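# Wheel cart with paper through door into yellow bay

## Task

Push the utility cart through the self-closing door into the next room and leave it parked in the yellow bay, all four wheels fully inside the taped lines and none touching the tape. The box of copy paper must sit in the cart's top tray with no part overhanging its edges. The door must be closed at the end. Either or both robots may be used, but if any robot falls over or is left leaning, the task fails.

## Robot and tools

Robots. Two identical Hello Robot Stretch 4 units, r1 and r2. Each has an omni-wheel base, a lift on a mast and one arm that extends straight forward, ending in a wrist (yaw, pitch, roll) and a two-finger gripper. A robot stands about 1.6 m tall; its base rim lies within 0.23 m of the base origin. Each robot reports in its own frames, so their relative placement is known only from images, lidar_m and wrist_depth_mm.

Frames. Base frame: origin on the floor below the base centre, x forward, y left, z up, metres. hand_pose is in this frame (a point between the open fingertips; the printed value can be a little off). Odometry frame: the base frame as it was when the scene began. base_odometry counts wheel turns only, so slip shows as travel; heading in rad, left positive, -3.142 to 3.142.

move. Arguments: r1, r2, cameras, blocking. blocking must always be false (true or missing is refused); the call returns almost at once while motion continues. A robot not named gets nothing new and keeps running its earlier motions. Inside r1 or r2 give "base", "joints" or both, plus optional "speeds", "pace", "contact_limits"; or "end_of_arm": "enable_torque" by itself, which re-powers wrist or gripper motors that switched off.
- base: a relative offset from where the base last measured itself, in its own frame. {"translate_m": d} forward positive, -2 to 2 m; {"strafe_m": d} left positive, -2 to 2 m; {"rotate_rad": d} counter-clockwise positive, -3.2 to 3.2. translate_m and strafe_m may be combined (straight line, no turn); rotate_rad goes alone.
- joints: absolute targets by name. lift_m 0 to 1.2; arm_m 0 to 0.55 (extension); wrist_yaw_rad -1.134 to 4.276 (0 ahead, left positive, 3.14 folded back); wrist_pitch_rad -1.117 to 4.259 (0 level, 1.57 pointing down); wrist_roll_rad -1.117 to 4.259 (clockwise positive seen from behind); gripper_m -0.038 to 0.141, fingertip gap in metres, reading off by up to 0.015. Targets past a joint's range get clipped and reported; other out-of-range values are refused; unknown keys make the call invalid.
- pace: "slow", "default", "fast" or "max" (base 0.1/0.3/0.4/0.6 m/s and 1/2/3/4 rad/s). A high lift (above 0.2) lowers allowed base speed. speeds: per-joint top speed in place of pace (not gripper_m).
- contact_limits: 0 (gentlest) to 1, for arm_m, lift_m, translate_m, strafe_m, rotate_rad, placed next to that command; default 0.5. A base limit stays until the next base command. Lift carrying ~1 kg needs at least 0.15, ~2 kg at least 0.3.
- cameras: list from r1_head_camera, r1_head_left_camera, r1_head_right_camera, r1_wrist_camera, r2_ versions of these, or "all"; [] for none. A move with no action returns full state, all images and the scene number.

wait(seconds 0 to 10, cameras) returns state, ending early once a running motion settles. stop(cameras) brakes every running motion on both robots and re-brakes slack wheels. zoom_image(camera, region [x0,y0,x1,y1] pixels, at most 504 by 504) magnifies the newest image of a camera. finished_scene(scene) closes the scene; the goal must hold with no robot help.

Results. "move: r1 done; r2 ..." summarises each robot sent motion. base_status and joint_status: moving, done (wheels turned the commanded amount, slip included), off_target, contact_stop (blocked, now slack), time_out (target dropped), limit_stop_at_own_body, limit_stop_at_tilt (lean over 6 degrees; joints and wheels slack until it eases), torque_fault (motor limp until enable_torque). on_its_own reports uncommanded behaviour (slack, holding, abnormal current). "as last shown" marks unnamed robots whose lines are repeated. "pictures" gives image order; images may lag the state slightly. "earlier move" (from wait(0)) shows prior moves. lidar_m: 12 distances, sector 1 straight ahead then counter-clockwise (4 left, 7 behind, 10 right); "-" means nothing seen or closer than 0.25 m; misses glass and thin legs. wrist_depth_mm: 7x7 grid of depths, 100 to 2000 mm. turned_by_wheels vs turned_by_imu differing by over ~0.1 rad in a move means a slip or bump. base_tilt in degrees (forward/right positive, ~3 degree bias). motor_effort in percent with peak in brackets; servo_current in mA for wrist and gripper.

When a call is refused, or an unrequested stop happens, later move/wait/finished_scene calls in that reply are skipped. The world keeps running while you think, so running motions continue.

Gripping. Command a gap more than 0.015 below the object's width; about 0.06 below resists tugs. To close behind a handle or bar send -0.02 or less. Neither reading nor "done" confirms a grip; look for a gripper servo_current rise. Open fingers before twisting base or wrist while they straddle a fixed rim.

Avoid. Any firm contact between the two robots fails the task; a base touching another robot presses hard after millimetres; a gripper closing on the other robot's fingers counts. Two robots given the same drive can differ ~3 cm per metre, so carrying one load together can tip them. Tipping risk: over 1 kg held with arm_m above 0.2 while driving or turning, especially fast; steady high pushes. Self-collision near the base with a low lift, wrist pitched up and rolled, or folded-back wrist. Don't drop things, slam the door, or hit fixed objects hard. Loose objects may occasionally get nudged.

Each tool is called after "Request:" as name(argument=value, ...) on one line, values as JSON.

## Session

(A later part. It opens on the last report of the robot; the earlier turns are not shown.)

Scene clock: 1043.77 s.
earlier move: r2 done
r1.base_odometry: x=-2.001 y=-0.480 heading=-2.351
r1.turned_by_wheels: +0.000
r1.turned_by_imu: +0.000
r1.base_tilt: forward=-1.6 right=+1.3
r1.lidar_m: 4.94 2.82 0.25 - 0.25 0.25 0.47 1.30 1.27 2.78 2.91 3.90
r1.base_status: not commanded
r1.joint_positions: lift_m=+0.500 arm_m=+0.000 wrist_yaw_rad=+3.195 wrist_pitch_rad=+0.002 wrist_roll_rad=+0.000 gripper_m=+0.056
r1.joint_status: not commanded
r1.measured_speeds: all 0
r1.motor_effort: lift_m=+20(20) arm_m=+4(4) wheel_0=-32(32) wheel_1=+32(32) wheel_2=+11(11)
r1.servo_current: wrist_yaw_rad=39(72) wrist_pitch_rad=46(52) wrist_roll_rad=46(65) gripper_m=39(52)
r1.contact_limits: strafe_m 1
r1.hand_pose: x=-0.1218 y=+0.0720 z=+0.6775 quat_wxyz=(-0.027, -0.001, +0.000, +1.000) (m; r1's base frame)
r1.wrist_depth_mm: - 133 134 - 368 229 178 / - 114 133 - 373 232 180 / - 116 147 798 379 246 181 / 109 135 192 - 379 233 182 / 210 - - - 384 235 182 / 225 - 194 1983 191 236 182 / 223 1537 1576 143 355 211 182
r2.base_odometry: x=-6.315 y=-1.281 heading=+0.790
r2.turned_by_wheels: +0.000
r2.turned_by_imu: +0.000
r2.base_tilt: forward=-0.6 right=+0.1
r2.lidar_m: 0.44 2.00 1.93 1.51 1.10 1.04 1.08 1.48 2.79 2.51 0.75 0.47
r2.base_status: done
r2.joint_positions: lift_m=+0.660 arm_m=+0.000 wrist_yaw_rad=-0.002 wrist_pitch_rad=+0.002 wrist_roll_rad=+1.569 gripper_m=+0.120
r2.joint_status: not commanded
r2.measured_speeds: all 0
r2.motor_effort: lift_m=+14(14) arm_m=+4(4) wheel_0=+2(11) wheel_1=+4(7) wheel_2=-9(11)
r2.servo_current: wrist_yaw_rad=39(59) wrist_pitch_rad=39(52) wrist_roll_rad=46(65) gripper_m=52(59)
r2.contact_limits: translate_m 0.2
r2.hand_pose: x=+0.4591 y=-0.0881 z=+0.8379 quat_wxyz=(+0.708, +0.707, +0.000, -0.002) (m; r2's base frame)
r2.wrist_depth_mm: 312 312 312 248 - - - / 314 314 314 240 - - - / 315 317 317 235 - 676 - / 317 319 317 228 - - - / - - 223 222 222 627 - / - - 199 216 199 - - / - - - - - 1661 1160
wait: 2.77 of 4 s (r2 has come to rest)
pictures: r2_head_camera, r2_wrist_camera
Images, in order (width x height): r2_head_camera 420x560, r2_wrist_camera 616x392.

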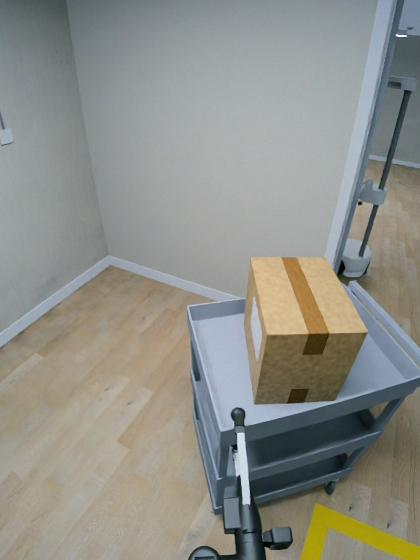

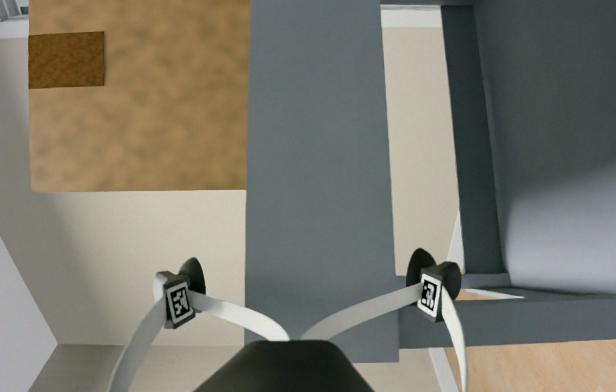

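Request:
move(r2={"base":{"strafe_m":-0.13,"translate_m":-0.02},"pace":"slow"}, blocking=false)

Request:
wait(seconds=3)

Request:
move(r2={"base":{"translate_m":0.07},"contact_limits":{"translate_m":0.2},"pace":"slow"}, blocking=false)

Request:
wait(seconds=3, cameras=["r2_wrist_camera"])

Request:
move(r2={"joints":{"gripper_m":0.02}}, blocking=false)

Request:
wait(seconds=4, cameras=["r2_head_camera","r2_wrist_camera"])

Scene clock: 1052.03 s.
move: r2 moving
r1: as last shown
r1.lidar_m: 4.92 2.79 0.25 - 0.25 0.25 0.46 1.32 1.26 2.78 2.87 3.90
r1.servo_current: wrist_yaw_rad=52(65) wrist_pitch_rad=39(46) wrist_roll_rad=39(52) gripper_m=39(46)
r1.contact_limits: strafe_m 1
r1.wrist_depth_mm: - 134 133 - 368 231 178 / - 114 133 - 375 230 180 / - 116 147 809 377 245 181 / 109 135 192 - 379 234 182 / 210 - - - 384 235 182 / 226 - 194 1921 191 235 182 / 223 1499 1576 143 353 211 182
r2.base_odometry: x=-6.306 y=-1.291 heading=+0.790
r2.turned_by_wheels: +0.000
r2.turned_by_imu: +0.001
r2.base_tilt: forward=-0.7 right=+0.1
r2.lidar_m: 0.42 2.02 1.93 1.50 1.08 1.03 1.10 1.49 2.77 2.49 0.78 0.48
r2.base_status: translate_m moving; strafe_m moving
r2.joint_positions: lift_m=+0.660 arm_m=+0.000 wrist_yaw_rad=-0.002 wrist_pitch_rad=+0.002 wrist_roll_rad=+1.569 gripper_m=+0.120
r2.joint_status: not commanded
r2.measured_speeds: translate_m=-0.008 strafe_m=-0.051 rotate_rad=+0.000 lift_m=+0.000 arm_m=+0.000 wrist_yaw_rad=+0.000 wrist_pitch_rad=+0.000 wrist_roll_rad=+0.000
r2.motor_effort: lift_m=+14(14) arm_m=+4(4) wheel_0=+7(8) wheel_1=-8(8) wheel_2=+5(9)
r2.servo_current: wrist_yaw_rad=39(52) wrist_pitch_rad=39(46) wrist_roll_rad=39(59) gripper_m=52(52)
r2.hand_pose: x=+0.4591 y=-0.0881 z=+0.8379 quat_wxyz=(+0.708, +0.707, +0.000, -0.002) (m; r2's base frame)
r2.wrist_depth_mm: 309 309 310 247 - - - / 310 312 312 240 - - - / 314 315 314 235 - 699 - / 315 317 315 228 - - - / - - - 222 221 634 - / - - 200 217 198 - - / - - - - - 1708 1138
pictures: none

Scene clock: 1054.07 s.
earlier move: r2 done
r1.base_odometry: x=-2.001 y=-0.480 heading=-2.351
r1.turned_by_wheels: +0.000
r1.turned_by_imu: +0.000
r1.base_tilt: forward=-1.6 right=+1.3
r1.lidar_m: 4.94 2.80 0.25 - 0.25 0.25 0.49 1.31 1.26 2.79 2.87 3.91
r1.base_status: not commanded
r1.joint_positions: lift_m=+0.500 arm_m=+0.000 wrist_yaw_rad=+3.195 wrist_pitch_rad=+0.002 wrist_roll_rad=+0.000 gripper_m=+0.056
r1.joint_status: not commanded
r1.measured_speeds: all 0
r1.motor_effort: lift_m=+20(20) arm_m=+4(4) wheel_0=-31(32) wheel_1=+32(32) wheel_2=+11(11)
r1.servo_current: wrist_yaw_rad=46(72) wrist_pitch_rad=39(52) wrist_roll_rad=46(65) gripper_m=46(52)
r1.contact_limits: strafe_m 1
r1.hand_pose: x=-0.1218 y=+0.0720 z=+0.6775 quat_wxyz=(-0.027, -0.001, +0.000, +1.000) (m; r1's base frame)
r1.wrist_depth_mm: - 133 133 - 370 229 178 / - 114 133 - 373 232 180 / - 116 147 788 375 246 181 / 109 135 191 - 377 235 182 / 210 - - - 384 234 182 / 226 - 194 1983 191 236 182 / 223 1499 1537 143 353 211 182
r2.base_odometry: x=-6.236 y=-1.386 heading=+0.790
r2.turned_by_wheels: +0.000
r2.turned_by_imu: +0.000
r2.base_tilt: forward=-0.7 right=+0.0
r2.lidar_m: 0.44 2.13 2.04 1.59 1.12 1.09 1.12 1.56 2.67 2.44 1.91 0.52
r2.base_status: done
r2.joint_positions: lift_m=+0.660 arm_m=+0.000 wrist_yaw_rad=-0.002 wrist_pitch_rad=+0.002 wrist_roll_rad=+1.569 gripper_m=+0.120
r2.joint_status: not commanded
r2.measured_speeds: all 0
r2.motor_effort: lift_m=+14(14) arm_m=+4(4) wheel_0=+5(11) wheel_1=-5(8) wheel_2=+7(9)
r2.servo_current: wrist_yaw_rad=46(65) wrist_pitch_rad=46(52) wrist_roll_rad=52(59) gripper_m=52(59)
r2.hand_pose: x=+0.4591 y=-0.0881 z=+0.8379 quat_wxyz=(+0.708, +0.707, +0.000, -0.002) (m; r2's base frame)
r2.wrist_depth_mm: - - - 290 1921 707 - / 327 327 325 282 - - - / 329 330 330 274 - 732 - / 330 332 332 268 - - - / 336 334 332 262 259 699 - / 1921 334 256 255 193 691 - / - - - - - 1708 -
wait: 2.03 of 3 s (r2 has come to rest)
pictures: none

Scene clock: 1054.57 s.
move: r2 moving
r1: as last shown
r1.lidar_m: 4.92 2.78 0.25 - 0.25 0.25 0.51 1.33 1.26 2.79 2.89 3.90
r1.servo_current: wrist_yaw_rad=65(65) wrist_pitch_rad=46(46) wrist_roll_rad=52(59) gripper_m=39(46)
r1.contact_limits: strafe_m 1
r1.wrist_depth_mm: - 134 133 - 370 229 179 / - 114 133 - 373 230 180 / - 116 147 788 377 245 181 / 109 135 192 - 379 234 182 / 210 - - - 384 234 183 / 225 - 193 1983 191 235 183 / 222 1464 1537 143 351 211 182
r2.base_odometry: x=-6.228 y=-1.378 heading=+0.791
r2.turned_by_wheels: +0.000
r2.turned_by_imu: +0.000
r2.base_tilt: forward=-0.6 right=+0.1
r2.lidar_m: 0.42 2.14 2.05 1.56 1.14 1.10 1.15 1.57 2.66 2.43 0.84 0.51
r2.base_status: translate_m moving
r2.joint_positions: lift_m=+0.660 arm_m=+0.000 wrist_yaw_rad=-0.002 wrist_pitch_rad=+0.002 wrist_roll_rad=+1.569 gripper_m=+0.120
r2.joint_status: not commanded
r2.measured_speeds: translate_m=+0.049 strafe_m=-0.001 rotate_rad=+0.002 lift_m=+0.000 arm_m=+0.000 wrist_yaw_rad=+0.000 wrist_pitch_rad=+0.000 wrist_roll_rad=+0.000
r2.motor_effort: lift_m=+14(14) arm_m=+4(4) wheel_0=+7(9) wheel_1=+6(6) wheel_2=-10(10)
r2.servo_current: wrist_yaw_rad=39(59) wrist_pitch_rad=39(46) wrist_roll_rad=46(52) gripper_m=46(59)
r2.contact_limits: translate_m 0.2
r2.hand_pose: x=+0.4591 y=-0.0881 z=+0.8379 quat_wxyz=(+0.708, +0.707, +0.000, -0.002) (m; r2's base frame)
r2.wrist_depth_mm: - - - 279 282 715 - / 317 317 315 271 - - - / 317 319 320 265 - 723 - / 322 322 320 258 - - - / 324 324 322 252 - 683 - / 325 327 218 245 193 634 - / - - - - - 1708 -
pictures: none

Scene clock: 1056.03 s.
earlier move: r2 done
r1.base_odometry: x=-2.001 y=-0.480 heading=-2.351
r1.turned_by_wheels: +0.000
r1.turned_by_imu: +0.000
r1.base_tilt: forward=-1.6 right=+1.3
r1.lidar_m: 4.92 2.79 0.25 - 0.25 0.25 0.47 1.30 1.25 2.79 2.89 3.94
r1.base_status: not commanded
r1.joint_positions: lift_m=+0.500 arm_m=+0.000 wrist_yaw_rad=+3.195 wrist_pitch_rad=+0.002 wrist_roll_rad=+0.000 gripper_m=+0.056
r1.joint_status: not commanded
r1.measured_speeds: all 0
r1.motor_effort: lift_m=+20(20) arm_m=+4(4) wheel_0=-32(32) wheel_1=+32(33) wheel_2=+11(11)
r1.servo_current: wrist_yaw_rad=52(65) wrist_pitch_rad=39(46) wrist_roll_rad=46(65) gripper_m=46(46)
r1.contact_limits: strafe_m 1
r1.hand_pose: x=-0.1218 y=+0.0720 z=+0.6775 quat_wxyz=(-0.027, -0.001, +0.000, +1.000) (m; r1's base frame)
r1.wrist_depth_mm: - 133 133 - 368 229 178 / - 114 134 - 375 231 180 / - 116 147 798 375 245 181 / 109 135 191 - 379 234 182 / 209 - - - 379 235 183 / 226 - 194 1983 190 235 183 / 223 1464 1576 143 353 210 182
r2.base_odometry: x=-6.187 y=-1.337 heading=+0.791
r2.turned_by_wheels: +0.000
r2.turned_by_imu: +0.000
r2.base_tilt: forward=-0.7 right=+0.1
r2.lidar_m: 0.37 2.12 2.02 1.67 1.22 1.13 1.22 1.63 2.70 2.34 0.69 0.43
r2.base_status: done
r2.joint_positions: lift_m=+0.660 arm_m=+0.000 wrist_yaw_rad=-0.002 wrist_pitch_rad=+0.002 wrist_roll_rad=+1.569 gripper_m=+0.120
r2.joint_status: not commanded
r2.measured_speeds: all 0
r2.motor_effort: lift_m=+14(14) arm_m=+4(4) wheel_0=+3(9) wheel_1=+5(7) wheel_2=-6(10)
r2.servo_current: wrist_yaw_rad=52(59) wrist_pitch_rad=39(46) wrist_roll_rad=46(59) gripper_m=46(59)
r2.contact_limits: translate_m 0.2
r2.hand_pose: x=+0.4591 y=-0.0881 z=+0.8379 quat_wxyz=(+0.708, +0.707, +0.000, -0.002) (m; r2's base frame)
r2.wrist_depth_mm: 1336 1281 257 216 215 661 - / 259 259 258 211 211 691 - / 259 262 260 205 205 - - / 262 263 262 199 200 654 - / 265 264 264 195 195 634 - / 265 266 195 189 189 591 - / 268 - 268 - - - -
wait: 1.47 of 3 s (r2 has come to rest)
pictures: r2_wrist_camera
Images, in order (width x height): r2_wrist_camera 616x392.

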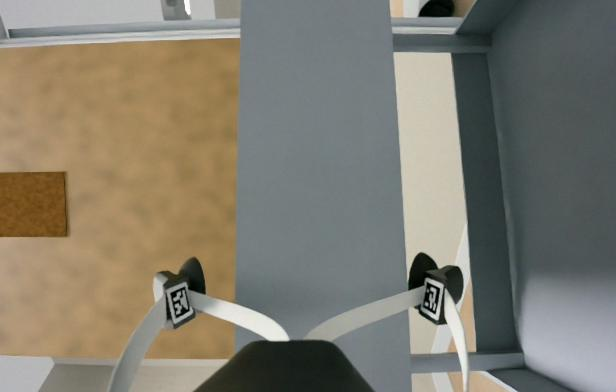

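Scene clock: 1056.53 s.
move: r2 moving
r1: as last shown
r1.lidar_m: 4.93 2.80 0.25 - 0.25 0.25 0.47 1.33 1.26 2.79 2.89 3.89
r1.motor_effort: lift_m=+20(20) arm_m=+4(4) wheel_0=-32(32) wheel_1=+32(32) wheel_2=+11(11)
r1.servo_current: wrist_yaw_rad=33(65) wrist_pitch_rad=52(52) wrist_roll_rad=65(65) gripper_m=39(52)
r1.contact_limits: strafe_m 1
r1.wrist_depth_mm: - 134 133 - 368 230 178 / - 114 134 - 375 233 180 / - 116 147 788 379 245 182 / 109 135 191 - 382 235 182 / 210 - - - 384 236 182 / 227 - 194 1921 190 234 183 / 222 1576 1537 143 355 210 182
r2.base_odometry: x=-6.187 y=-1.337 heading=+0.791
r2.turned_by_wheels: +0.000
r2.turned_by_imu: +0.000
r2.base_tilt: forward=-0.6 right=+0.0
r2.lidar_m: 0.38 2.11 2.03 1.64 1.19 1.14 1.19 1.68 2.69 2.37 0.70 0.44
r2.base_status: not commanded
r2.joint_positions: lift_m=+0.660 arm_m=+0.000 wrist_yaw_rad=-0.002 wrist_pitch_rad=+0.002 wrist_roll_rad=+1.569 gripper_m=+0.106
r2.joint_status: gripper_m moving
r2.measured_speeds: all 0
r2.motor_effort: lift_m=+14(14) arm_m=+4(4) wheel_0=+3(4) wheel_1=+6(6) wheel_2=-6(6)
r2.servo_current: wrist_yaw_rad=52(52) wrist_pitch_rad=46(46) wrist_roll_rad=59(59) gripper_m=111(111)
r2.contact_limits: translate_m 0.2
r2.hand_pose: x=+0.4591 y=-0.0881 z=+0.8378 quat_wxyz=(+0.708, +0.707, +0.000, -0.002) (m; r2's base frame)
r2.wrist_depth_mm: - 1255 258 216 - 661 - / 258 258 258 211 - - - / 260 260 260 206 205 661 - / 262 263 263 200 200 634 - / 264 265 265 195 195 634 - / 266 265 192 190 190 591 - / 268 268 268 - - 1808 -
pictures: none

Scene clock: 1057.90 s.
earlier move: r2 done
r1.base_odometry: x=-2.001 y=-0.480 heading=-2.351
r1.turned_by_wheels: +0.000
r1.turned_by_imu: +0.000
r1.base_tilt: forward=-1.5 right=+1.3
r1.lidar_m: 4.94 2.83 0.25 - 0.25 0.25 0.48 1.31 1.25 2.79 2.86 3.90
r1.base_status: not commanded
r1.joint_positions: lift_m=+0.500 arm_m=+0.000 wrist_yaw_rad=+3.195 wrist_pitch_rad=+0.002 wrist_roll_rad=+0.000 gripper_m=+0.056
r1.joint_status: not commanded
r1.measured_speeds: all 0
r1.motor_effort: lift_m=+20(20) arm_m=+4(4) wheel_0=-32(32) wheel_1=+32(33) wheel_2=+11(11)
r1.servo_current: wrist_yaw_rad=39(65) wrist_pitch_rad=39(52) wrist_roll_rad=46(65) gripper_m=46(52)
r1.contact_limits: strafe_m 1
r1.hand_pose: x=-0.1218 y=+0.0720 z=+0.6775 quat_wxyz=(-0.027, -0.001, +0.000, +1.000) (m; r1's base frame)
r1.wrist_depth_mm: - 134 133 - 368 230 179 / - 114 134 - 375 231 180 / - 116 147 788 377 245 181 / 109 135 191 - 384 234 182 / 209 - - - 384 235 182 / 226 - 193 1863 191 235 182 / 224 1499 1499 143 351 210 182
r2.base_odometry: x=-6.187 y=-1.337 heading=+0.791
r2.turned_by_wheels: +0.000
r2.turned_by_imu: +0.000
r2.base_tilt: forward=-0.6 right=+0.1
r2.lidar_m: 0.36 2.07 2.03 1.63 1.22 1.14 1.21 1.65 2.71 2.39 0.71 0.43
r2.base_status: not commanded
r2.joint_positions: lift_m=+0.660 arm_m=+0.000 wrist_yaw_rad=-0.002 wrist_pitch_rad=+0.007 wrist_roll_rad=+1.569 gripper_m=+0.021
r2.joint_status: all done
r2.measured_speeds: all 0
r2.motor_effort: lift_m=+20(20) arm_m=+4(4) wheel_0=+1(4) wheel_1=+5(6) wheel_2=-4(6)
r2.servo_current: wrist_yaw_rad=59(59) wrist_pitch_rad=46(52) wrist_roll_rad=46(59) gripper_m=156(358)
r2.contact_limits: translate_m 0.2
r2.hand_pose: x=+0.4591 y=-0.0880 z=+0.8359 quat_wxyz=(+0.708, +0.707, +0.002, -0.003) (m; r2's base frame)
r2.wrist_depth_mm: 240 244 204 204 - 661 - / 242 245 200 198 - 676 - / 245 246 193 194 - - - / 248 249 190 189 - 647 - / 249 252 186 185 - - - / 252 253 181 181 180 173 - / 255 256 257 - - 609 -
wait: 1.37 of 4 s (r2 has come to rest)
pictures: r2_head_camera, r2_wrist_camera
Images, in order (width x height): r2_head_camera 420x560, r2_wrist_camera 616x392.

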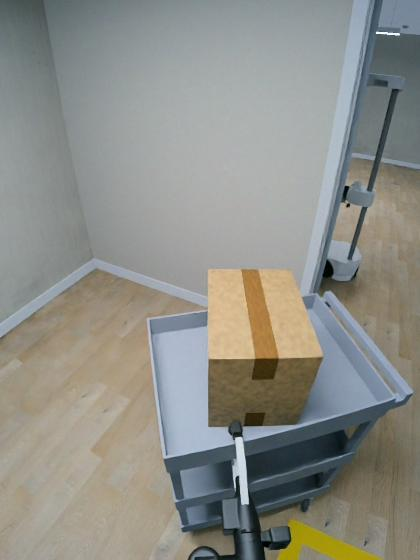

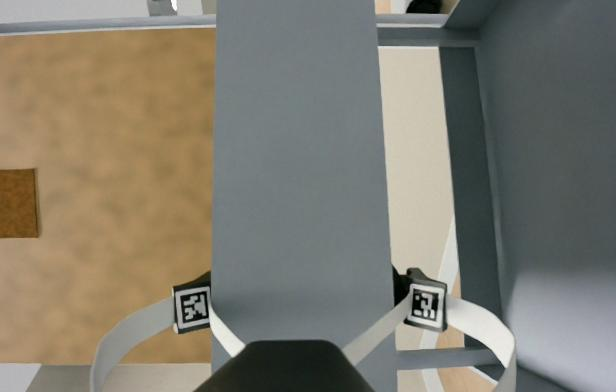

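Request:
move(r2={"base":{"translate_m":-0.5,"strafe_m":-0.1},"contact_limits":{"translate_m":0.4},"pace":"slow"}, blocking=false)

Request:
wait(seconds=8, cameras=["r2_head_camera","r2_head_left_camera","r2_wrist_camera"])

Scene clock: 1063.37 s.
move: r2 moving
r1: as last shown
r1.base_tilt: forward=-1.6 right=+1.3
r1.lidar_m: 4.93 2.79 0.25 - 0.25 0.25 0.51 1.31 1.26 2.77 2.90 3.90
r1.servo_current: wrist_yaw_rad=39(59) wrist_pitch_rad=39(52) wrist_roll_rad=52(65) gripper_m=39(46)
r1.contact_limits: strafe_m 1
r1.wrist_depth_mm: - 133 133 - 368 229 178 / - 114 134 - 373 232 180 / - 116 147 788 377 246 181 / 109 135 192 - 382 234 182 / 209 - - - 382 236 183 / 226 - 194 1863 191 236 182 / 222 1537 1537 143 355 211 182
r2.base_odometry: x=-6.194 y=-1.347 heading=+0.790
r2.turned_by_wheels: +0.000
r2.turned_by_imu: +0.000
r2.base_tilt: forward=-0.6 right=+0.1
r2.lidar_m: 0.36 2.12 2.03 1.65 1.19 1.14 1.20 1.65 2.67 2.35 0.71 0.43
r2.base_status: translate_m moving; strafe_m moving
r2.joint_positions: lift_m=+0.660 arm_m=+0.000 wrist_yaw_rad=-0.001 wrist_pitch_rad=+0.007 wrist_roll_rad=+1.569 gripper_m=+0.021
r2.joint_status: not commanded
r2.measured_speeds: translate_m=-0.048 strafe_m=-0.009 rotate_rad=+0.001 lift_m=+0.000 arm_m=+0.000 wrist_yaw_rad=+0.003 wrist_pitch_rad=+0.000 wrist_roll_rad=+0.000
r2.motor_effort: lift_m=+20(20) arm_m=-4(4) wheel_0=-8(10) wheel_1=-10(10) wheel_2=+12(13)
r2.servo_current: wrist_yaw_rad=46(59) wrist_pitch_rad=46(52) wrist_roll_rad=39(52) gripper_m=156(169)
r2.contact_limits: translate_m 0.4
r2.hand_pose: x=+0.4592 y=-0.0876 z=+0.8359 quat_wxyz=(+0.708, +0.707, +0.002, -0.003) (m; r2's base frame)
r2.wrist_depth_mm: 243 244 204 206 - - - / 244 245 200 200 - 676 - / 245 246 195 195 - - - / 248 249 190 189 - 647 - / 250 252 186 185 - - - / 252 254 182 181 180 173 - / 253 256 256 - - 609 -
pictures: none

Scene clock: 1069.23 s.
earlier move: r2 done
r1.base_odometry: x=-2.001 y=-0.480 heading=-2.351
r1.turned_by_wheels: +0.000
r1.turned_by_imu: +0.000
r1.base_tilt: forward=-1.6 right=+1.3
r1.lidar_m: 4.93 2.81 0.25 - 0.25 0.25 0.49 1.31 1.25 2.79 2.89 3.87
r1.base_status: not commanded
r1.joint_positions: lift_m=+0.500 arm_m=+0.000 wrist_yaw_rad=+3.195 wrist_pitch_rad=+0.002 wrist_roll_rad=+0.000 gripper_m=+0.056
r1.joint_status: not commanded
r1.measured_speeds: all 0
r1.motor_effort: lift_m=+20(20) arm_m=+4(4) wheel_0=-32(32) wheel_1=+32(33) wheel_2=+11(11)
r1.servo_current: wrist_yaw_rad=39(72) wrist_pitch_rad=46(52) wrist_roll_rad=52(65) gripper_m=46(52)
r1.contact_limits: strafe_m 1
r1.hand_pose: x=-0.1218 y=+0.0720 z=+0.6775 quat_wxyz=(-0.027, -0.001, +0.000, +1.000) (m; r1's base frame)
r1.wrist_depth_mm: - 134 133 - 370 229 178 / - 114 133 - 375 231 180 / - 116 147 788 375 245 181 / 109 135 192 - 382 235 182 / 209 - - - 382 235 182 / 226 - 194 - 191 235 182 / 223 1499 1576 143 353 211 182
r2.base_odometry: x=-6.467 y=-1.762 heading=+0.791
r2.turned_by_wheels: +0.001
r2.turned_by_imu: +0.004
r2.base_tilt: forward=-0.7 right=+0.1
r2.lidar_m: 0.26 0.34 2.35 1.10 0.80 0.77 0.80 1.10 2.36 2.48 2.08 0.54
r2.base_status: done
r2.joint_positions: lift_m=+0.660 arm_m=+0.000 wrist_yaw_rad=+0.009 wrist_pitch_rad=+0.007 wrist_roll_rad=+1.571 gripper_m=+0.021
r2.joint_status: not commanded
r2.measured_speeds: all 0
r2.motor_effort: lift_m=+20(20) arm_m=-4(4) wheel_0=+3(10) wheel_1=-4(10) wheel_2=+11(15)
r2.servo_current: wrist_yaw_rad=59(72) wrist_pitch_rad=46(59) wrist_roll_rad=39(59) gripper_m=156(169)
r2.contact_limits: translate_m 0.4
r2.hand_pose: x=+0.4601 y=-0.0848 z=+0.8359 quat_wxyz=(+0.707, +0.707, +0.006, +0.001) (m; r2's base frame)
r2.wrist_depth_mm: - - - - - 1537 1098 / 1708 - - 449 539 559 449 / - - - 329 - 627 - / 336 334 327 263 - 699 - / 294 296 283 218 768 - - / 264 264 186 186 180 168 - / 242 235 235 - - 621 -
wait: 5.87 of 8 s (r2 has come to rest)
pictures: r2_head_camera, r2_head_left_camera, r2_wrist_camera
Images, in order (width x height): r2_head_camera 420x560, r2_head_left_camera 420x672, r2_wrist_camera 616x392.

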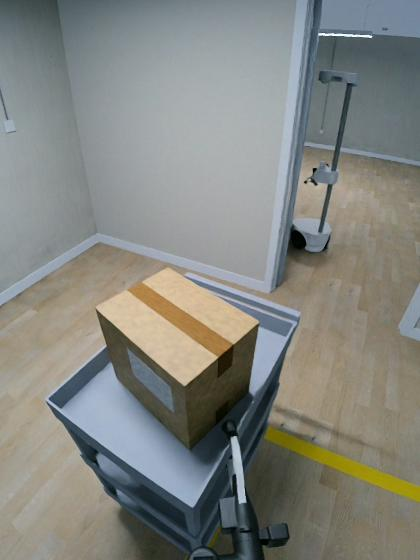

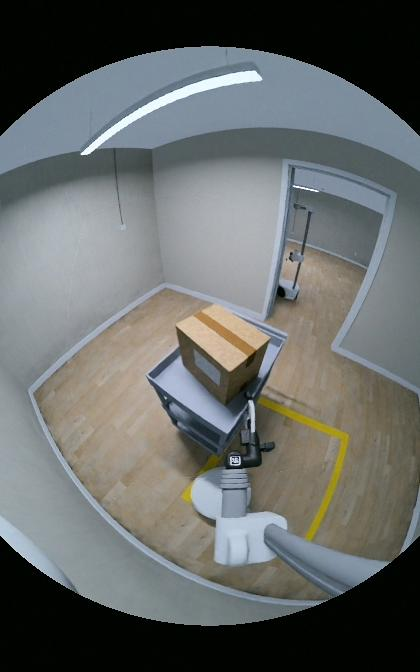

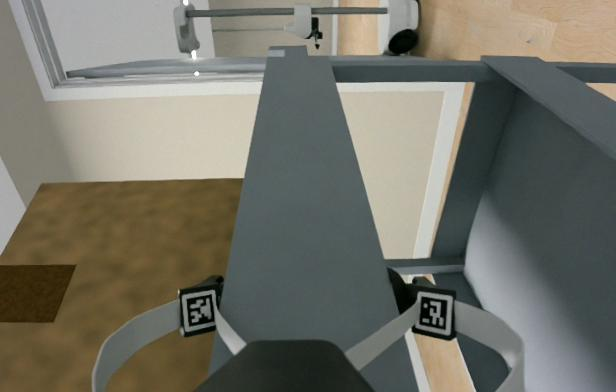

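Request:
move(r2={"joints":{"gripper_m":0.13}}, blocking=false)

Request:
wait(seconds=3)

Request:
move(r2={"base":{"translate_m":-0.25},"pace":"slow"}, blocking=false)

Request:
wait(seconds=4)

Request:
move(r2={"base":{"strafe_m":-0.57}}, blocking=false)

Request:
wait(seconds=4)

Request:
move(r2={"base":{"rotate_rad":0.83}}, blocking=false)

Request:
wait(seconds=3, cameras=["r2_head_camera","r2_head_left_camera","r2_wrist_camera"])

Scene clock: 1092.10 s.
move: r2 moving
r1: as last shown
r1.lidar_m: 4.93 2.79 0.25 - 0.25 0.25 0.47 1.31 1.24 2.79 2.87 3.90
r1.motor_effort: lift_m=+20(20) arm_m=+4(4) wheel_0=-32(32) wheel_1=+32(32) wheel_2=+11(11)
r1.servo_current: wrist_yaw_rad=65(72) wrist_pitch_rad=39(46) wrist_roll_rad=46(59) gripper_m=39(46)
r1.contact_limits: strafe_m 1
r1.wrist_depth_mm: - 134 133 - 370 229 178 / - 114 133 - 373 232 180 / - 116 147 788 379 245 181 / 109 135 191 - 382 234 182 / 210 - - - 382 235 182 / 226 - 193 - 191 236 182 / 222 1537 1576 143 353 210 182
r2.base_odometry: x=-6.468 y=-1.762 heading=+0.791
r2.turned_by_wheels: +0.000
r2.turned_by_imu: +0.000
r2.base_tilt: forward=-0.7 right=+0.1
r2.lidar_m: 0.27 0.34 2.36 1.11 0.81 0.76 0.81 1.10 2.37 2.48 2.12 0.53
r2.base_status: not commanded
r2.joint_positions: lift_m=+0.660 arm_m=+0.000 wrist_yaw_rad=+0.009 wrist_pitch_rad=+0.007 wrist_roll_rad=+1.571 gripper_m=+0.040
r2.joint_status: gripper_m moving
r2.measured_speeds: translate_m=+0.000 strafe_m=+0.000 rotate_rad=-0.001 lift_m=+0.000 arm_m=+0.000 wrist_yaw_rad=+0.000 wrist_pitch_rad=+0.000 wrist_roll_rad=+0.000
r2.motor_effort: lift_m=+20(20) arm_m=-4(4) wheel_0=+3(3) wheel_1=-4(4) wheel_2=+9(12)
r2.servo_current: wrist_yaw_rad=52(72) wrist_pitch_rad=46(52) wrist_roll_rad=52(52) gripper_m=78(163)
r2.contact_limits: translate_m 0.4
r2.hand_pose: x=+0.4601 y=-0.0848 z=+0.8359 quat_wxyz=(+0.707, +0.707, +0.006, +0.001) (m; r2's base frame)
r2.wrist_depth_mm: - - - - - 1576 1098 / 1708 - - 462 539 554 469 / - - - 340 - 634 - / 342 342 334 268 - 691 - / 300 300 294 222 - 741 - / 265 267 189 189 182 175 - / 245 236 236 - - 609 -
pictures: none

Scene clock: 1093.60 s.
earlier move: r2 done
r1.base_odometry: x=-2.001 y=-0.480 heading=-2.351
r1.turned_by_wheels: +0.000
r1.turned_by_imu: +0.000
r1.base_tilt: forward=-1.6 right=+1.3
r1.lidar_m: 4.92 2.80 0.25 - 0.25 0.25 0.46 1.31 1.27 2.79 2.89 3.88
r1.base_status: not commanded
r1.joint_positions: lift_m=+0.500 arm_m=+0.000 wrist_yaw_rad=+3.195 wrist_pitch_rad=+0.002 wrist_roll_rad=+0.000 gripper_m=+0.056
r1.joint_status: not commanded
r1.measured_speeds: all 0
r1.motor_effort: lift_m=+20(20) arm_m=+4(4) wheel_0=-31(32) wheel_1=+32(33) wheel_2=+11(11)
r1.servo_current: wrist_yaw_rad=52(72) wrist_pitch_rad=39(46) wrist_roll_rad=46(65) gripper_m=33(46)
r1.contact_limits: strafe_m 1
r1.hand_pose: x=-0.1218 y=+0.0720 z=+0.6775 quat_wxyz=(-0.027, -0.001, +0.000, +1.000) (m; r1's base frame)
r1.wrist_depth_mm: - 134 133 - 368 229 178 / - 114 133 - 373 231 180 / - 116 147 788 375 246 181 / 109 135 191 - 377 234 182 / 210 - - - 382 235 182 / 226 - 193 - 191 236 182 / 224 1576 1537 143 355 211 183
r2.base_odometry: x=-6.468 y=-1.762 heading=+0.791
r2.turned_by_wheels: +0.000
r2.turned_by_imu: +0.000
r2.base_tilt: forward=-0.7 right=+0.0
r2.lidar_m: 0.28 0.34 2.35 1.10 0.78 0.76 0.81 1.11 2.36 2.45 2.10 0.55
r2.base_status: not commanded
r2.joint_positions: lift_m=+0.660 arm_m=+0.000 wrist_yaw_rad=+0.003 wrist_pitch_rad=+0.007 wrist_roll_rad=+1.571 gripper_m=+0.130
r2.joint_status: all done
r2.measured_speeds: all 0
r2.motor_effort: lift_m=+20(20) arm_m=-4(4) wheel_0=+3(4) wheel_1=-4(4) wheel_2=+5(12)
r2.servo_current: wrist_yaw_rad=52(72) wrist_pitch_rad=46(52) wrist_roll_rad=59(59) gripper_m=46(163)
r2.contact_limits: translate_m 0.4
r2.hand_pose: x=+0.4596 y=-0.0865 z=+0.8359 quat_wxyz=(+0.707, +0.707, +0.004, -0.002) (m; r2's base frame)
r2.wrist_depth_mm: 1661 - - - - 1618 1138 / 1756 - - 504 549 585 544 / - - - 362 - 621 - / - 347 355 281 - 699 - / 310 310 309 231 230 723 - / 274 264 208 196 189 - - / 251 249 249 - - 654 -
wait: 1.50 of 3 s (r2 has come to rest)
pictures: none

Scene clock: 1094.10 s.
move: r2 moving
r1: as last shown
r1.lidar_m: 4.92 2.80 0.25 - 0.25 0.25 0.47 1.33 1.25 2.78 2.88 3.90
r1.motor_effort: lift_m=+20(20) arm_m=+4(4) wheel_0=-32(32) wheel_1=+32(32) wheel_2=+11(11)
r1.servo_current: wrist_yaw_rad=46(65) wrist_pitch_rad=46(46) wrist_roll_rad=46(52) gripper_m=39(46)
r1.contact_limits: strafe_m 1
r1.wrist_depth_mm: - 133 134 - 366 229 179 / - 114 134 - 375 232 180 / - 116 147 788 377 246 181 / 109 135 192 - 379 235 182 / 210 - - - 379 234 182 / 224 - 193 - 191 235 182 / 223 1537 1537 143 353 212 182
r2.base_odometry: x=-6.476 y=-1.771 heading=+0.791
r2.turned_by_wheels: +0.000
r2.turned_by_imu: +0.000
r2.base_tilt: forward=-0.7 right=+0.1
r2.lidar_m: 0.29 0.36 2.36 1.08 0.78 0.74 0.80 1.08 2.36 2.46 2.11 0.59
r2.base_status: translate_m moving
r2.joint_positions: lift_m=+0.660 arm_m=+0.000 wrist_yaw_rad=+0.003 wrist_pitch_rad=+0.007 wrist_roll_rad=+1.571 gripper_m=+0.130
r2.joint_status: not commanded
r2.measured_speeds: translate_m=-0.048 strafe_m=+0.000 rotate_rad=+0.001 lift_m=+0.000 arm_m=+0.000 wrist_yaw_rad=+0.000 wrist_pitch_rad=+0.000 wrist_roll_rad=+0.000
r2.motor_effort: lift_m=+20(20) arm_m=-4(4) wheel_0=-7(7) wheel_1=-6(7) wheel_2=+10(11)
r2.servo_current: wrist_yaw_rad=46(59) wrist_pitch_rad=46(59) wrist_roll_rad=52(59) gripper_m=46(59)
r2.hand_pose: x=+0.4596 y=-0.0865 z=+0.8359 quat_wxyz=(+0.707, +0.707, +0.004, -0.002) (m; r2's base frame)
r2.wrist_depth_mm: 1661 - - - - 1618 1118 / 1756 - - 521 - 597 554 / - - - 375 - 621 - / - 366 366 291 - 707 - / 320 322 322 240 239 741 - / 283 274 217 204 191 - - / 260 262 256 - 180 676 -
pictures: none

Scene clock: 1097.37 s.
earlier move: r2 done
r1.base_odometry: x=-2.001 y=-0.480 heading=-2.351
r1.turned_by_wheels: +0.000
r1.turned_by_imu: +0.000
r1.base_tilt: forward=-1.6 right=+1.3
r1.lidar_m: 4.92 2.79 0.25 - 0.25 0.25 0.48 1.31 1.26 2.80 2.87 3.92
r1.base_status: not commanded
r1.joint_positions: lift_m=+0.500 arm_m=+0.000 wrist_yaw_rad=+3.195 wrist_pitch_rad=+0.002 wrist_roll_rad=+0.000 gripper_m=+0.056
r1.joint_status: not commanded
r1.measured_speeds: all 0
r1.motor_effort: lift_m=+19(20) arm_m=+4(4) wheel_0=-32(32) wheel_1=+32(33) wheel_2=+11(11)
r1.servo_current: wrist_yaw_rad=46(65) wrist_pitch_rad=46(52) wrist_roll_rad=59(65) gripper_m=39(46)
r1.contact_limits: strafe_m 1
r1.hand_pose: x=-0.1218 y=+0.0720 z=+0.6775 quat_wxyz=(-0.027, -0.001, +0.000, +1.000) (m; r1's base frame)
r1.wrist_depth_mm: - 134 133 - 370 230 179 / - 114 133 - 373 232 179 / - 116 147 798 377 247 181 / 109 135 192 - 379 235 182 / 208 - - - 384 236 183 / 226 - 193 - 191 235 183 / 224 1537 1537 143 353 211 182
r2.base_odometry: x=-6.643 y=-1.940 heading=+0.791
r2.turned_by_wheels: +0.000
r2.turned_by_imu: +0.000
r2.base_tilt: forward=-0.7 right=+0.1
r2.lidar_m: 0.53 0.67 2.18 0.80 0.58 0.53 0.55 0.81 2.21 2.29 2.37 0.98
r2.base_status: done
r2.joint_positions: lift_m=+0.660 arm_m=+0.000 wrist_yaw_rad=+0.003 wrist_pitch_rad=+0.007 wrist_roll_rad=+1.571 gripper_m=+0.130
r2.joint_status: not commanded
r2.measured_speeds: all 0
r2.motor_effort: lift_m=+20(20) arm_m=-4(4) wheel_0=-5(9) wheel_1=-4(7) wheel_2=+6(11)
r2.servo_current: wrist_yaw_rad=59(59) wrist_pitch_rad=59(59) wrist_roll_rad=46(59) gripper_m=52(59)
r2.hand_pose: x=+0.4596 y=-0.0866 z=+0.8359 quat_wxyz=(+0.707, +0.707, +0.004, -0.002) (m; r2's base frame)
r2.wrist_depth_mm: 1808 - - - - 1618 1118 / 1921 - - - - 1618 1138 / - - - - - - 1205 / - - 597 544 - 559 488 / - - 521 427 - - 433 / - 466 455 364 195 - - / - - 530 - - - -
wait: 3.27 of 4 s (r2 has come to rest)
pictures: none

Scene clock: 1097.87 s.
move: r2 moving
r1: as last shown
r1.lidar_m: 4.94 2.82 0.25 - 0.25 0.25 0.45 1.31 1.26 2.78 2.89 3.86
r1.motor_effort: lift_m=+20(20) arm_m=+4(4) wheel_0=-31(32) wheel_1=+32(32) wheel_2=+11(11)
r1.servo_current: wrist_yaw_rad=52(59) wrist_pitch_rad=52(52) wrist_roll_rad=52(52) gripper_m=46(52)
r1.contact_limits: strafe_m 1
r1.wrist_depth_mm: - 134 133 - 368 229 179 / - 114 134 - 373 231 180 / - 116 147 798 375 246 181 / 109 135 191 - 379 234 182 / 210 - - - 379 236 183 / 226 - 193 - 191 235 183 / 222 1499 1576 143 353 211 182
r2.base_odometry: x=-6.617 y=-1.965 heading=+0.791
r2.turned_by_wheels: +0.000
r2.turned_by_imu: +0.000
r2.base_tilt: forward=-0.7 right=+0.1
r2.lidar_m: 0.53 0.63 2.25 0.84 0.60 0.58 0.60 0.84 2.23 2.29 2.30 1.06
r2.base_status: strafe_m moving
r2.joint_positions: lift_m=+0.660 arm_m=+0.000 wrist_yaw_rad=+0.003 wrist_pitch_rad=+0.007 wrist_roll_rad=+1.571 gripper_m=+0.130
r2.joint_status: not commanded
r2.measured_speeds: translate_m=+0.000 strafe_m=-0.143 rotate_rad=+0.000 lift_m=+0.000 arm_m=+0.000 wrist_yaw_rad=+0.000 wrist_pitch_rad=+0.000 wrist_roll_rad=+0.000
r2.motor_effort: lift_m=+20(20) arm_m=-4(4) wheel_0=+10(12) wheel_1=-11(12) wheel_2=+1(5)
r2.servo_current: wrist_yaw_rad=59(59) wrist_pitch_rad=52(52) wrist_roll_rad=39(52) gripper_m=52(52)
r2.hand_pose: x=+0.4596 y=-0.0866 z=+0.8359 quat_wxyz=(+0.707, +0.707, +0.004, -0.002) (m; r2's base frame)
r2.wrist_depth_mm: 1808 - - - - 1618 1138 / 1863 - - - - 1618 1138 / - - - - - 1430 1160 / - - - 569 - 559 559 / - - 549 469 - - 459 / - 488 469 397 195 - - / - 530 462 - - - -
pictures: none

Scene clock: 1100.60 s.
earlier move: r2 done
r1.base_odometry: x=-2.001 y=-0.480 heading=-2.351
r1.turned_by_wheels: +0.000
r1.turned_by_imu: +0.000
r1.base_tilt: forward=-1.6 right=+1.3
r1.lidar_m: 4.93 2.80 0.25 - 0.25 0.25 0.50 1.32 1.26 2.79 2.91 3.87
r1.base_status: not commanded
r1.joint_positions: lift_m=+0.500 arm_m=+0.000 wrist_yaw_rad=+3.195 wrist_pitch_rad=+0.002 wrist_roll_rad=+0.000 gripper_m=+0.056
r1.joint_status: not commanded
r1.measured_speeds: all 0
r1.motor_effort: lift_m=+20(20) arm_m=+4(4) wheel_0=-31(32) wheel_1=+32(33) wheel_2=+11(11)
r1.servo_current: wrist_yaw_rad=52(78) wrist_pitch_rad=46(52) wrist_roll_rad=39(65) gripper_m=39(52)
r1.contact_limits: strafe_m 1
r1.hand_pose: x=-0.1218 y=+0.0720 z=+0.6775 quat_wxyz=(-0.027, -0.001, +0.000, +1.000) (m; r1's base frame)
r1.wrist_depth_mm: - 133 133 - 368 229 178 / - 114 133 - 375 232 180 / - 116 147 798 377 246 181 / 109 135 191 - 379 235 182 / 209 - - - 382 235 182 / 225 - 194 - 191 236 182 / 223 1499 1537 143 355 211 182
r2.base_odometry: x=-6.238 y=-2.341 heading=+0.791
r2.turned_by_wheels: +0.000
r2.turned_by_imu: +0.001
r2.base_tilt: forward=-0.7 right=+0.1
r2.lidar_m: 1.06 0.79 0.80 1.24 0.87 0.83 0.89 1.23 1.74 1.80 2.06 1.95
r2.base_status: done
r2.joint_positions: lift_m=+0.660 arm_m=+0.000 wrist_yaw_rad=+0.003 wrist_pitch_rad=+0.007 wrist_roll_rad=+1.571 gripper_m=+0.130
r2.joint_status: not commanded
r2.measured_speeds: all 0
r2.motor_effort: lift_m=+20(20) arm_m=-4(4) wheel_0=+3(13) wheel_1=-1(13) wheel_2=+0(5)
r2.servo_current: wrist_yaw_rad=39(65) wrist_pitch_rad=59(59) wrist_roll_rad=46(59) gripper_m=59(59)
r2.hand_pose: x=+0.4595 y=-0.0866 z=+0.8359 quat_wxyz=(+0.707, +0.707, +0.004, -0.002) (m; r2's base frame)
r2.wrist_depth_mm: - - - - - 1618 1138 / 1661 - - - - 1618 1160 / 1756 - - - - 1618 1160 / - - - - - 1708 1160 / - - - - - 1576 1182 / - - 217 - 219 1336 1160 / - - - - - 1661 1098
wait: 2.73 of 4 s (r2 has come to rest)
pictures: none

Scene clock: 1101.10 s.
move: r2 moving
r1: as last shown
r1.lidar_m: 4.93 2.81 0.25 - 0.25 0.25 0.46 1.30 1.25 2.78 2.87 3.89
r1.motor_effort: lift_m=+20(20) arm_m=+4(4) wheel_0=-31(32) wheel_1=+32(32) wheel_2=+11(11)
r1.servo_current: wrist_yaw_rad=72(72) wrist_pitch_rad=46(52) wrist_roll_rad=46(52) gripper_m=33(46)
r1.contact_limits: strafe_m 1
r1.wrist_depth_mm: - 134 133 - 368 229 178 / - 114 134 - 375 231 180 / - 116 147 788 379 247 182 / 109 135 191 - 379 235 182 / 210 - - - 382 236 183 / 226 - 194 - 190 236 182 / 223 1499 1576 143 353 210 182
r2.base_odometry: x=-6.238 y=-2.341 heading=+1.043
r2.turned_by_wheels: +0.252
r2.turned_by_imu: +0.245
r2.base_tilt: forward=-0.7 right=+0.1
r2.lidar_m: 0.89 0.78 1.73 0.99 0.83 0.84 0.99 1.68 1.75 2.02 1.97 1.96
r2.base_status: rotate_rad moving
r2.joint_positions: lift_m=+0.660 arm_m=+0.000 wrist_yaw_rad=+0.003 wrist_pitch_rad=+0.007 wrist_roll_rad=+1.571 gripper_m=+0.130
r2.joint_status: not commanded
r2.measured_speeds: translate_m=+0.000 strafe_m=+0.000 rotate_rad=+0.980 lift_m=+0.000 arm_m=+0.000 wrist_yaw_rad=+0.000 wrist_pitch_rad=+0.000 wrist_roll_rad=+0.000
r2.motor_effort: lift_m=+20(20) arm_m=-4(4) wheel_0=-6(8) wheel_1=-9(10) wheel_2=-12(12)
r2.servo_current: wrist_yaw_rad=52(59) wrist_pitch_rad=52(59) wrist_roll_rad=39(59) gripper_m=52(59)
r2.hand_pose: x=+0.4595 y=-0.0867 z=+0.8359 quat_wxyz=(+0.707, +0.707, +0.004, -0.002) (m; r2's base frame)
r2.wrist_depth_mm: 1661 - - - - 1618 1138 / 1808 - - - - 1618 1138 / - - - - - 1661 1160 / - - - - - 1661 1160 / - - - - - 1537 1160 / - - 217 - 220 1397 - / - - - - - - -
pictures: none

Scene clock: 1102.20 s.
earlier move: r2 done
r1.base_odometry: x=-2.001 y=-0.480 heading=-2.351
r1.turned_by_wheels: +0.000
r1.turned_by_imu: +0.000
r1.base_tilt: forward=-1.6 right=+1.3
r1.lidar_m: 4.92 2.81 0.25 - 0.25 0.25 0.48 1.31 1.26 2.78 2.85 3.87
r1.base_status: not commanded
r1.joint_positions: lift_m=+0.500 arm_m=+0.000 wrist_yaw_rad=+3.195 wrist_pitch_rad=+0.002 wrist_roll_rad=+0.000 gripper_m=+0.056
r1.joint_status: not commanded
r1.measured_speeds: all 0
r1.motor_effort: lift_m=+20(20) arm_m=+4(4) wheel_0=-31(32) wheel_1=+32(32) wheel_2=+11(11)
r1.servo_current: wrist_yaw_rad=46(72) wrist_pitch_rad=46(52) wrist_roll_rad=46(78) gripper_m=39(46)
r1.contact_limits: strafe_m 1
r1.hand_pose: x=-0.1218 y=+0.0720 z=+0.6775 quat_wxyz=(-0.027, -0.001, +0.000, +1.000) (m; r1's base frame)
r1.wrist_depth_mm: - 134 133 - 370 229 178 / - 114 134 - 375 232 180 / - 116 147 788 377 246 181 / 109 134 191 - 379 234 182 / 210 - - - 382 236 183 / 227 - 193 - 191 236 182 / 222 1537 1499 143 353 211 182
r2.base_odometry: x=-6.238 y=-2.341 heading=+1.620
r2.turned_by_wheels: +0.577
r2.turned_by_imu: +0.563
r2.base_tilt: forward=-0.7 right=+0.0
r2.lidar_m: 0.78 1.58 0.94 0.85 0.83 1.01 1.77 1.75 2.11 1.97 1.99 0.85
r2.base_status: done
r2.joint_positions: lift_m=+0.660 arm_m=+0.000 wrist_yaw_rad=+0.003 wrist_pitch_rad=+0.007 wrist_roll_rad=+1.571 gripper_m=+0.130
r2.joint_status: not commanded
r2.measured_speeds: all 0
r2.motor_effort: lift_m=+20(20) arm_m=-4(4) wheel_0=-3(8) wheel_1=-2(11) wheel_2=-4(13)
r2.servo_current: wrist_yaw_rad=46(59) wrist_pitch_rad=52(59) wrist_roll_rad=59(59) gripper_m=52(59)
r2.hand_pose: x=+0.4595 y=-0.0867 z=+0.8359 quat_wxyz=(+0.707, +0.707, +0.004, -0.002) (m; r2's base frame)
r2.wrist_depth_mm: - - - - - - - / - - 647 603 - - - / - - 654 591 - - - / - - 654 580 - - - / - - - 564 - 564 - / - - 219 - 219 1336 1138 / - - - - - 1808 1160
wait: 1.10 of 3 s (r2 has come to rest)
pictures: r2_head_camera, r2_head_left_camera, r2_wrist_camera
Images, in order (width x height): r2_head_camera 420x560, r2_head_left_camera 420x672, r2_wrist_camera 616x392.

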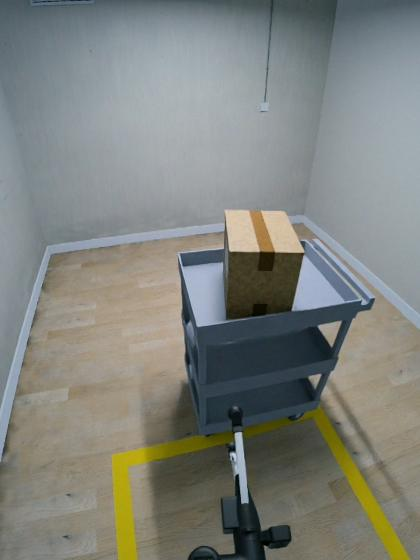

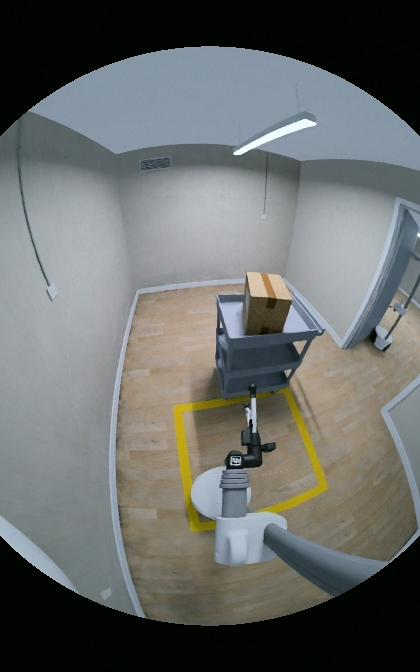

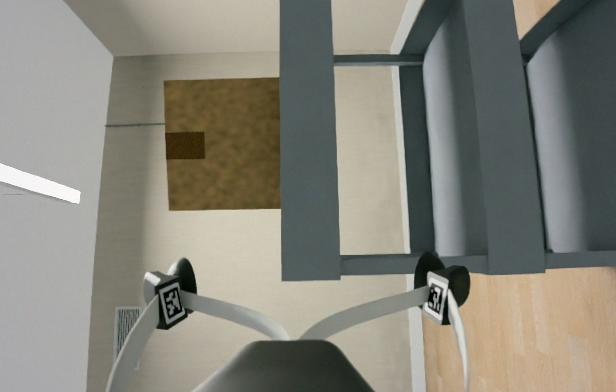

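Request:
move(r2={"base":{"rotate_rad":0.19}}, blocking=false)

Request:
wait(seconds=2)

Request:
move(r2={"base":{"strafe_m":-0.25,"translate_m":0.15}}, blocking=false)

Request:
wait(seconds=3, cameras=["r2_head_camera","r2_wrist_camera"])

Scene clock: 1115.90 s.
move: r2 moving
r1: as last shown
r1.lidar_m: 4.93 2.81 0.25 - 0.25 0.25 0.47 1.30 1.25 2.80 2.89 3.91
r1.motor_effort: lift_m=+20(20) arm_m=+4(4) wheel_0=-32(32) wheel_1=+32(32) wheel_2=+11(11)
r1.servo_current: wrist_yaw_rad=59(59) wrist_pitch_rad=39(46) wrist_roll_rad=39(52) gripper_m=39(46)
r1.contact_limits: strafe_m 1
r1.wrist_depth_mm: - 134 134 - 368 229 178 / - 114 134 - 370 231 180 / - 116 147 798 375 246 181 / 109 135 192 - 379 234 182 / 209 - - - 382 235 183 / 226 - 194 - 191 236 183 / 224 1537 1537 143 353 210 182
r2.base_odometry: x=-6.238 y=-2.341 heading=+1.797
r2.turned_by_wheels: +0.176
r2.turned_by_imu: +0.172
r2.base_tilt: forward=-0.7 right=+0.1
r2.lidar_m: 0.77 1.26 0.88 0.84 0.89 1.15 1.74 1.81 2.09 1.94 1.08 0.79
r2.base_status: rotate_rad moving
r2.joint_positions: lift_m=+0.660 arm_m=+0.000 wrist_yaw_rad=+0.003 wrist_pitch_rad=+0.007 wrist_roll_rad=+1.571 gripper_m=+0.130
r2.joint_status: not commanded
r2.measured_speeds: translate_m=+0.001 strafe_m=+0.001 rotate_rad=+0.251 lift_m=+0.000 arm_m=+0.000 wrist_yaw_rad=+0.000 wrist_pitch_rad=+0.000 wrist_roll_rad=+0.000
r2.motor_effort: lift_m=+20(20) arm_m=-4(4) wheel_0=-1(9) wheel_1=-4(9) wheel_2=-5(11)
r2.servo_current: wrist_yaw_rad=46(52) wrist_pitch_rad=46(59) wrist_roll_rad=52(52) gripper_m=52(59)
r2.hand_pose: x=+0.4595 y=-0.0867 z=+0.8359 quat_wxyz=(+0.707, +0.707, +0.004, -0.002) (m; r2's base frame)
r2.wrist_depth_mm: - - 585 535 - 539 - / - - 615 539 - 544 - / - - - 539 - 544 - / - - - - - 1537 1160 / - - - - - 1576 1182 / - - 218 - 220 1366 1160 / - - - - - 1808 1160
pictures: none

Scene clock: 1116.30 s.
earlier move: r2 done
r1.base_odometry: x=-2.001 y=-0.480 heading=-2.351
r1.turned_by_wheels: +0.000
r1.turned_by_imu: +0.000
r1.base_tilt: forward=-1.6 right=+1.3
r1.lidar_m: 4.90 2.79 0.25 - 0.25 0.25 0.48 1.30 1.26 2.78 2.89 3.89
r1.base_status: not commanded
r1.joint_positions: lift_m=+0.500 arm_m=+0.000 wrist_yaw_rad=+3.195 wrist_pitch_rad=+0.002 wrist_roll_rad=+0.000 gripper_m=+0.056
r1.joint_status: not commanded
r1.measured_speeds: all 0
r1.motor_effort: lift_m=+20(20) arm_m=+4(4) wheel_0=-31(32) wheel_1=+32(32) wheel_2=+11(11)
r1.servo_current: wrist_yaw_rad=46(59) wrist_pitch_rad=39(46) wrist_roll_rad=39(59) gripper_m=39(46)
r1.contact_limits: strafe_m 1
r1.hand_pose: x=-0.1218 y=+0.0720 z=+0.6775 quat_wxyz=(-0.027, -0.001, +0.000, +1.000) (m; r1's base frame)
r1.wrist_depth_mm: - 133 134 - 368 229 178 / - 114 133 - 375 231 180 / - 116 147 798 377 246 182 / 109 135 191 - 379 234 182 / 210 - - - 382 235 182 / 225 - 193 - 190 235 182 / 224 1499 1537 143 351 211 182
r2.base_odometry: x=-6.238 y=-2.341 heading=+1.809
r2.turned_by_wheels: +0.012
r2.turned_by_imu: +0.012
r2.base_tilt: forward=-0.7 right=+0.1
r2.lidar_m: 0.78 1.26 0.89 0.84 0.88 1.17 1.75 1.81 2.06 1.95 1.12 0.80
r2.base_status: done
r2.joint_positions: lift_m=+0.660 arm_m=+0.000 wrist_yaw_rad=+0.003 wrist_pitch_rad=+0.007 wrist_roll_rad=+1.571 gripper_m=+0.130
r2.joint_status: not commanded
r2.measured_speeds: all 0
r2.motor_effort: lift_m=+20(20) arm_m=-4(4) wheel_0=-4(9) wheel_1=-4(9) wheel_2=-6(11)
r2.servo_current: wrist_yaw_rad=39(52) wrist_pitch_rad=46(59) wrist_roll_rad=52(52) gripper_m=52(59)
r2.hand_pose: x=+0.4595 y=-0.0867 z=+0.8359 quat_wxyz=(+0.707, +0.707, +0.004, -0.002) (m; r2's base frame)
r2.wrist_depth_mm: - - 585 530 - 530 - / - - 609 530 - 539 - / - - - 539 - 539 - / - - - - - 1618 1160 / - - - - - 1576 1182 / - - 217 - 220 1336 1182 / - - - - - 1708 1160
wait: 0.40 of 2 s (r2 has come to rest)
pictures: none

Scene clock: 1116.80 s.
move: r2 moving
r1: as last shown
r1.lidar_m: 4.91 2.82 0.25 - 0.25 0.25 0.47 1.31 1.27 2.79 2.90 3.90
r1.motor_effort: lift_m=+20(20) arm_m=+4(4) wheel_0=-31(32) wheel_1=+33(33) wheel_2=+11(11)
r1.servo_current: wrist_yaw_rad=39(65) wrist_pitch_rad=52(52) wrist_roll_rad=39(65) gripper_m=46(46)
r1.contact_limits: strafe_m 1
r1.wrist_depth_mm: - 134 133 - 368 229 179 / - 114 134 - 373 232 180 / - 116 147 798 375 245 181 / 109 135 191 - 379 235 183 / 209 - - - 382 234 182 / 226 - 193 - 191 236 182 / 223 1537 1499 143 351 211 182
r2.base_odometry: x=-6.216 y=-2.319 heading=+1.808
r2.turned_by_wheels: -0.001
r2.turned_by_imu: -0.001
r2.base_tilt: forward=-0.7 right=+0.1
r2.lidar_m: 0.74 1.28 0.91 0.85 0.90 1.19 1.77 1.83 2.05 1.91 1.05 0.77
r2.base_status: translate_m moving; strafe_m moving
r2.joint_positions: lift_m=+0.660 arm_m=+0.000 wrist_yaw_rad=+0.003 wrist_pitch_rad=+0.007 wrist_roll_rad=+1.571 gripper_m=+0.130
r2.joint_status: not commanded
r2.measured_speeds: translate_m=+0.063 strafe_m=-0.105 rotate_rad=+0.000 lift_m=+0.000 arm_m=+0.000 wrist_yaw_rad=+0.000 wrist_pitch_rad=+0.000 wrist_roll_rad=+0.000
r2.motor_effort: lift_m=+20(20) arm_m=-4(4) wheel_0=+14(14) wheel_1=-7(10) wheel_2=-11(11)
r2.servo_current: wrist_yaw_rad=52(52) wrist_pitch_rad=46(52) wrist_roll_rad=52(52) gripper_m=52(59)
r2.hand_pose: x=+0.4595 y=-0.0867 z=+0.8359 quat_wxyz=(+0.707, +0.707, +0.004, -0.002) (m; r2's base frame)
r2.wrist_depth_mm: - - 569 517 - 517 - / - - 591 521 - 521 - / - - - 521 - 521 - / - - - - - 1576 1138 / - - - - - 1576 1182 / - - 217 - 220 1366 1160 / - - - - - 1756 1160
pictures: none

Scene clock: 1118.73 s.
earlier move: r2 done
r1.base_odometry: x=-2.001 y=-0.480 heading=-2.351
r1.turned_by_wheels: +0.000
r1.turned_by_imu: +0.000
r1.base_tilt: forward=-1.6 right=+1.3
r1.lidar_m: 4.93 2.81 0.25 - 0.25 0.25 0.47 1.30 1.23 2.78 2.91 3.87
r1.base_status: not commanded
r1.joint_positions: lift_m=+0.500 arm_m=+0.000 wrist_yaw_rad=+3.195 wrist_pitch_rad=+0.002 wrist_roll_rad=+0.000 gripper_m=+0.056
r1.joint_status: not commanded
r1.measured_speeds: all 0
r1.motor_effort: lift_m=+20(20) arm_m=+4(4) wheel_0=-31(32) wheel_1=+32(33) wheel_2=+11(11)
r1.servo_current: wrist_yaw_rad=46(72) wrist_pitch_rad=52(52) wrist_roll_rad=39(65) gripper_m=46(46)
r1.contact_limits: strafe_m 1
r1.hand_pose: x=-0.1218 y=+0.0720 z=+0.6775 quat_wxyz=(-0.027, -0.001, +0.000, +1.000) (m; r1's base frame)
r1.wrist_depth_mm: - 134 133 - 368 229 179 / - 114 133 - 375 232 180 / - 116 147 788 377 245 181 / 109 135 192 - 377 234 182 / 210 - - - 382 236 182 / 224 - 193 - 191 234 182 / 223 1499 1537 143 353 211 182
r2.base_odometry: x=-6.031 y=-2.136 heading=+1.809
r2.turned_by_wheels: +0.000
r2.turned_by_imu: +0.001
r2.base_tilt: forward=-0.7 right=+0.1
r2.lidar_m: 0.61 1.63 1.12 1.09 1.13 1.53 1.89 1.97 1.79 1.71 1.96 0.64
r2.base_status: done
r2.joint_positions: lift_m=+0.660 arm_m=+0.000 wrist_yaw_rad=+0.003 wrist_pitch_rad=+0.007 wrist_roll_rad=+1.571 gripper_m=+0.130
r2.joint_status: not commanded
r2.measured_speeds: all 0
r2.motor_effort: lift_m=+20(20) arm_m=-4(4) wheel_0=+3(14) wheel_1=-4(10) wheel_2=-4(11)
r2.servo_current: wrist_yaw_rad=46(59) wrist_pitch_rad=52(52) wrist_roll_rad=46(65) gripper_m=59(59)
r2.hand_pose: x=+0.4595 y=-0.0867 z=+0.8359 quat_wxyz=(+0.707, +0.707, +0.004, -0.002) (m; r2's base frame)
r2.wrist_depth_mm: - - - 382 - - - / - - - 384 - 831 - / - 433 433 387 - - - / - 449 452 389 - - 389 / - 469 462 392 - - 392 / - - 216 394 195 585 397 / - - - - - 1808 399
wait: 1.93 of 3 s (r2 has come to rest)
pictures: r2_head_camera, r2_wrist_camera
Images, in order (width x height): r2_head_camera 420x560, r2_wrist_camera 616x392.

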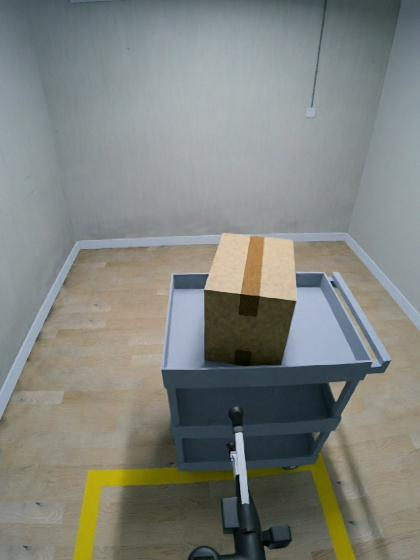

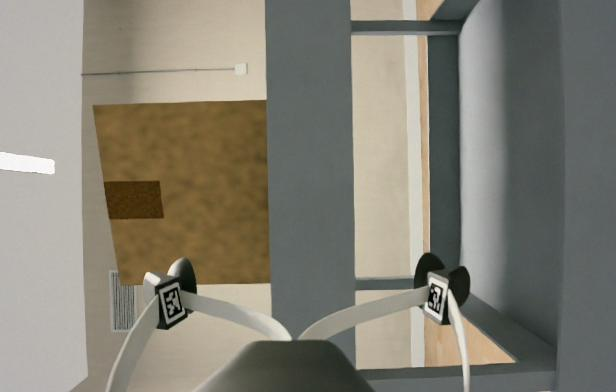

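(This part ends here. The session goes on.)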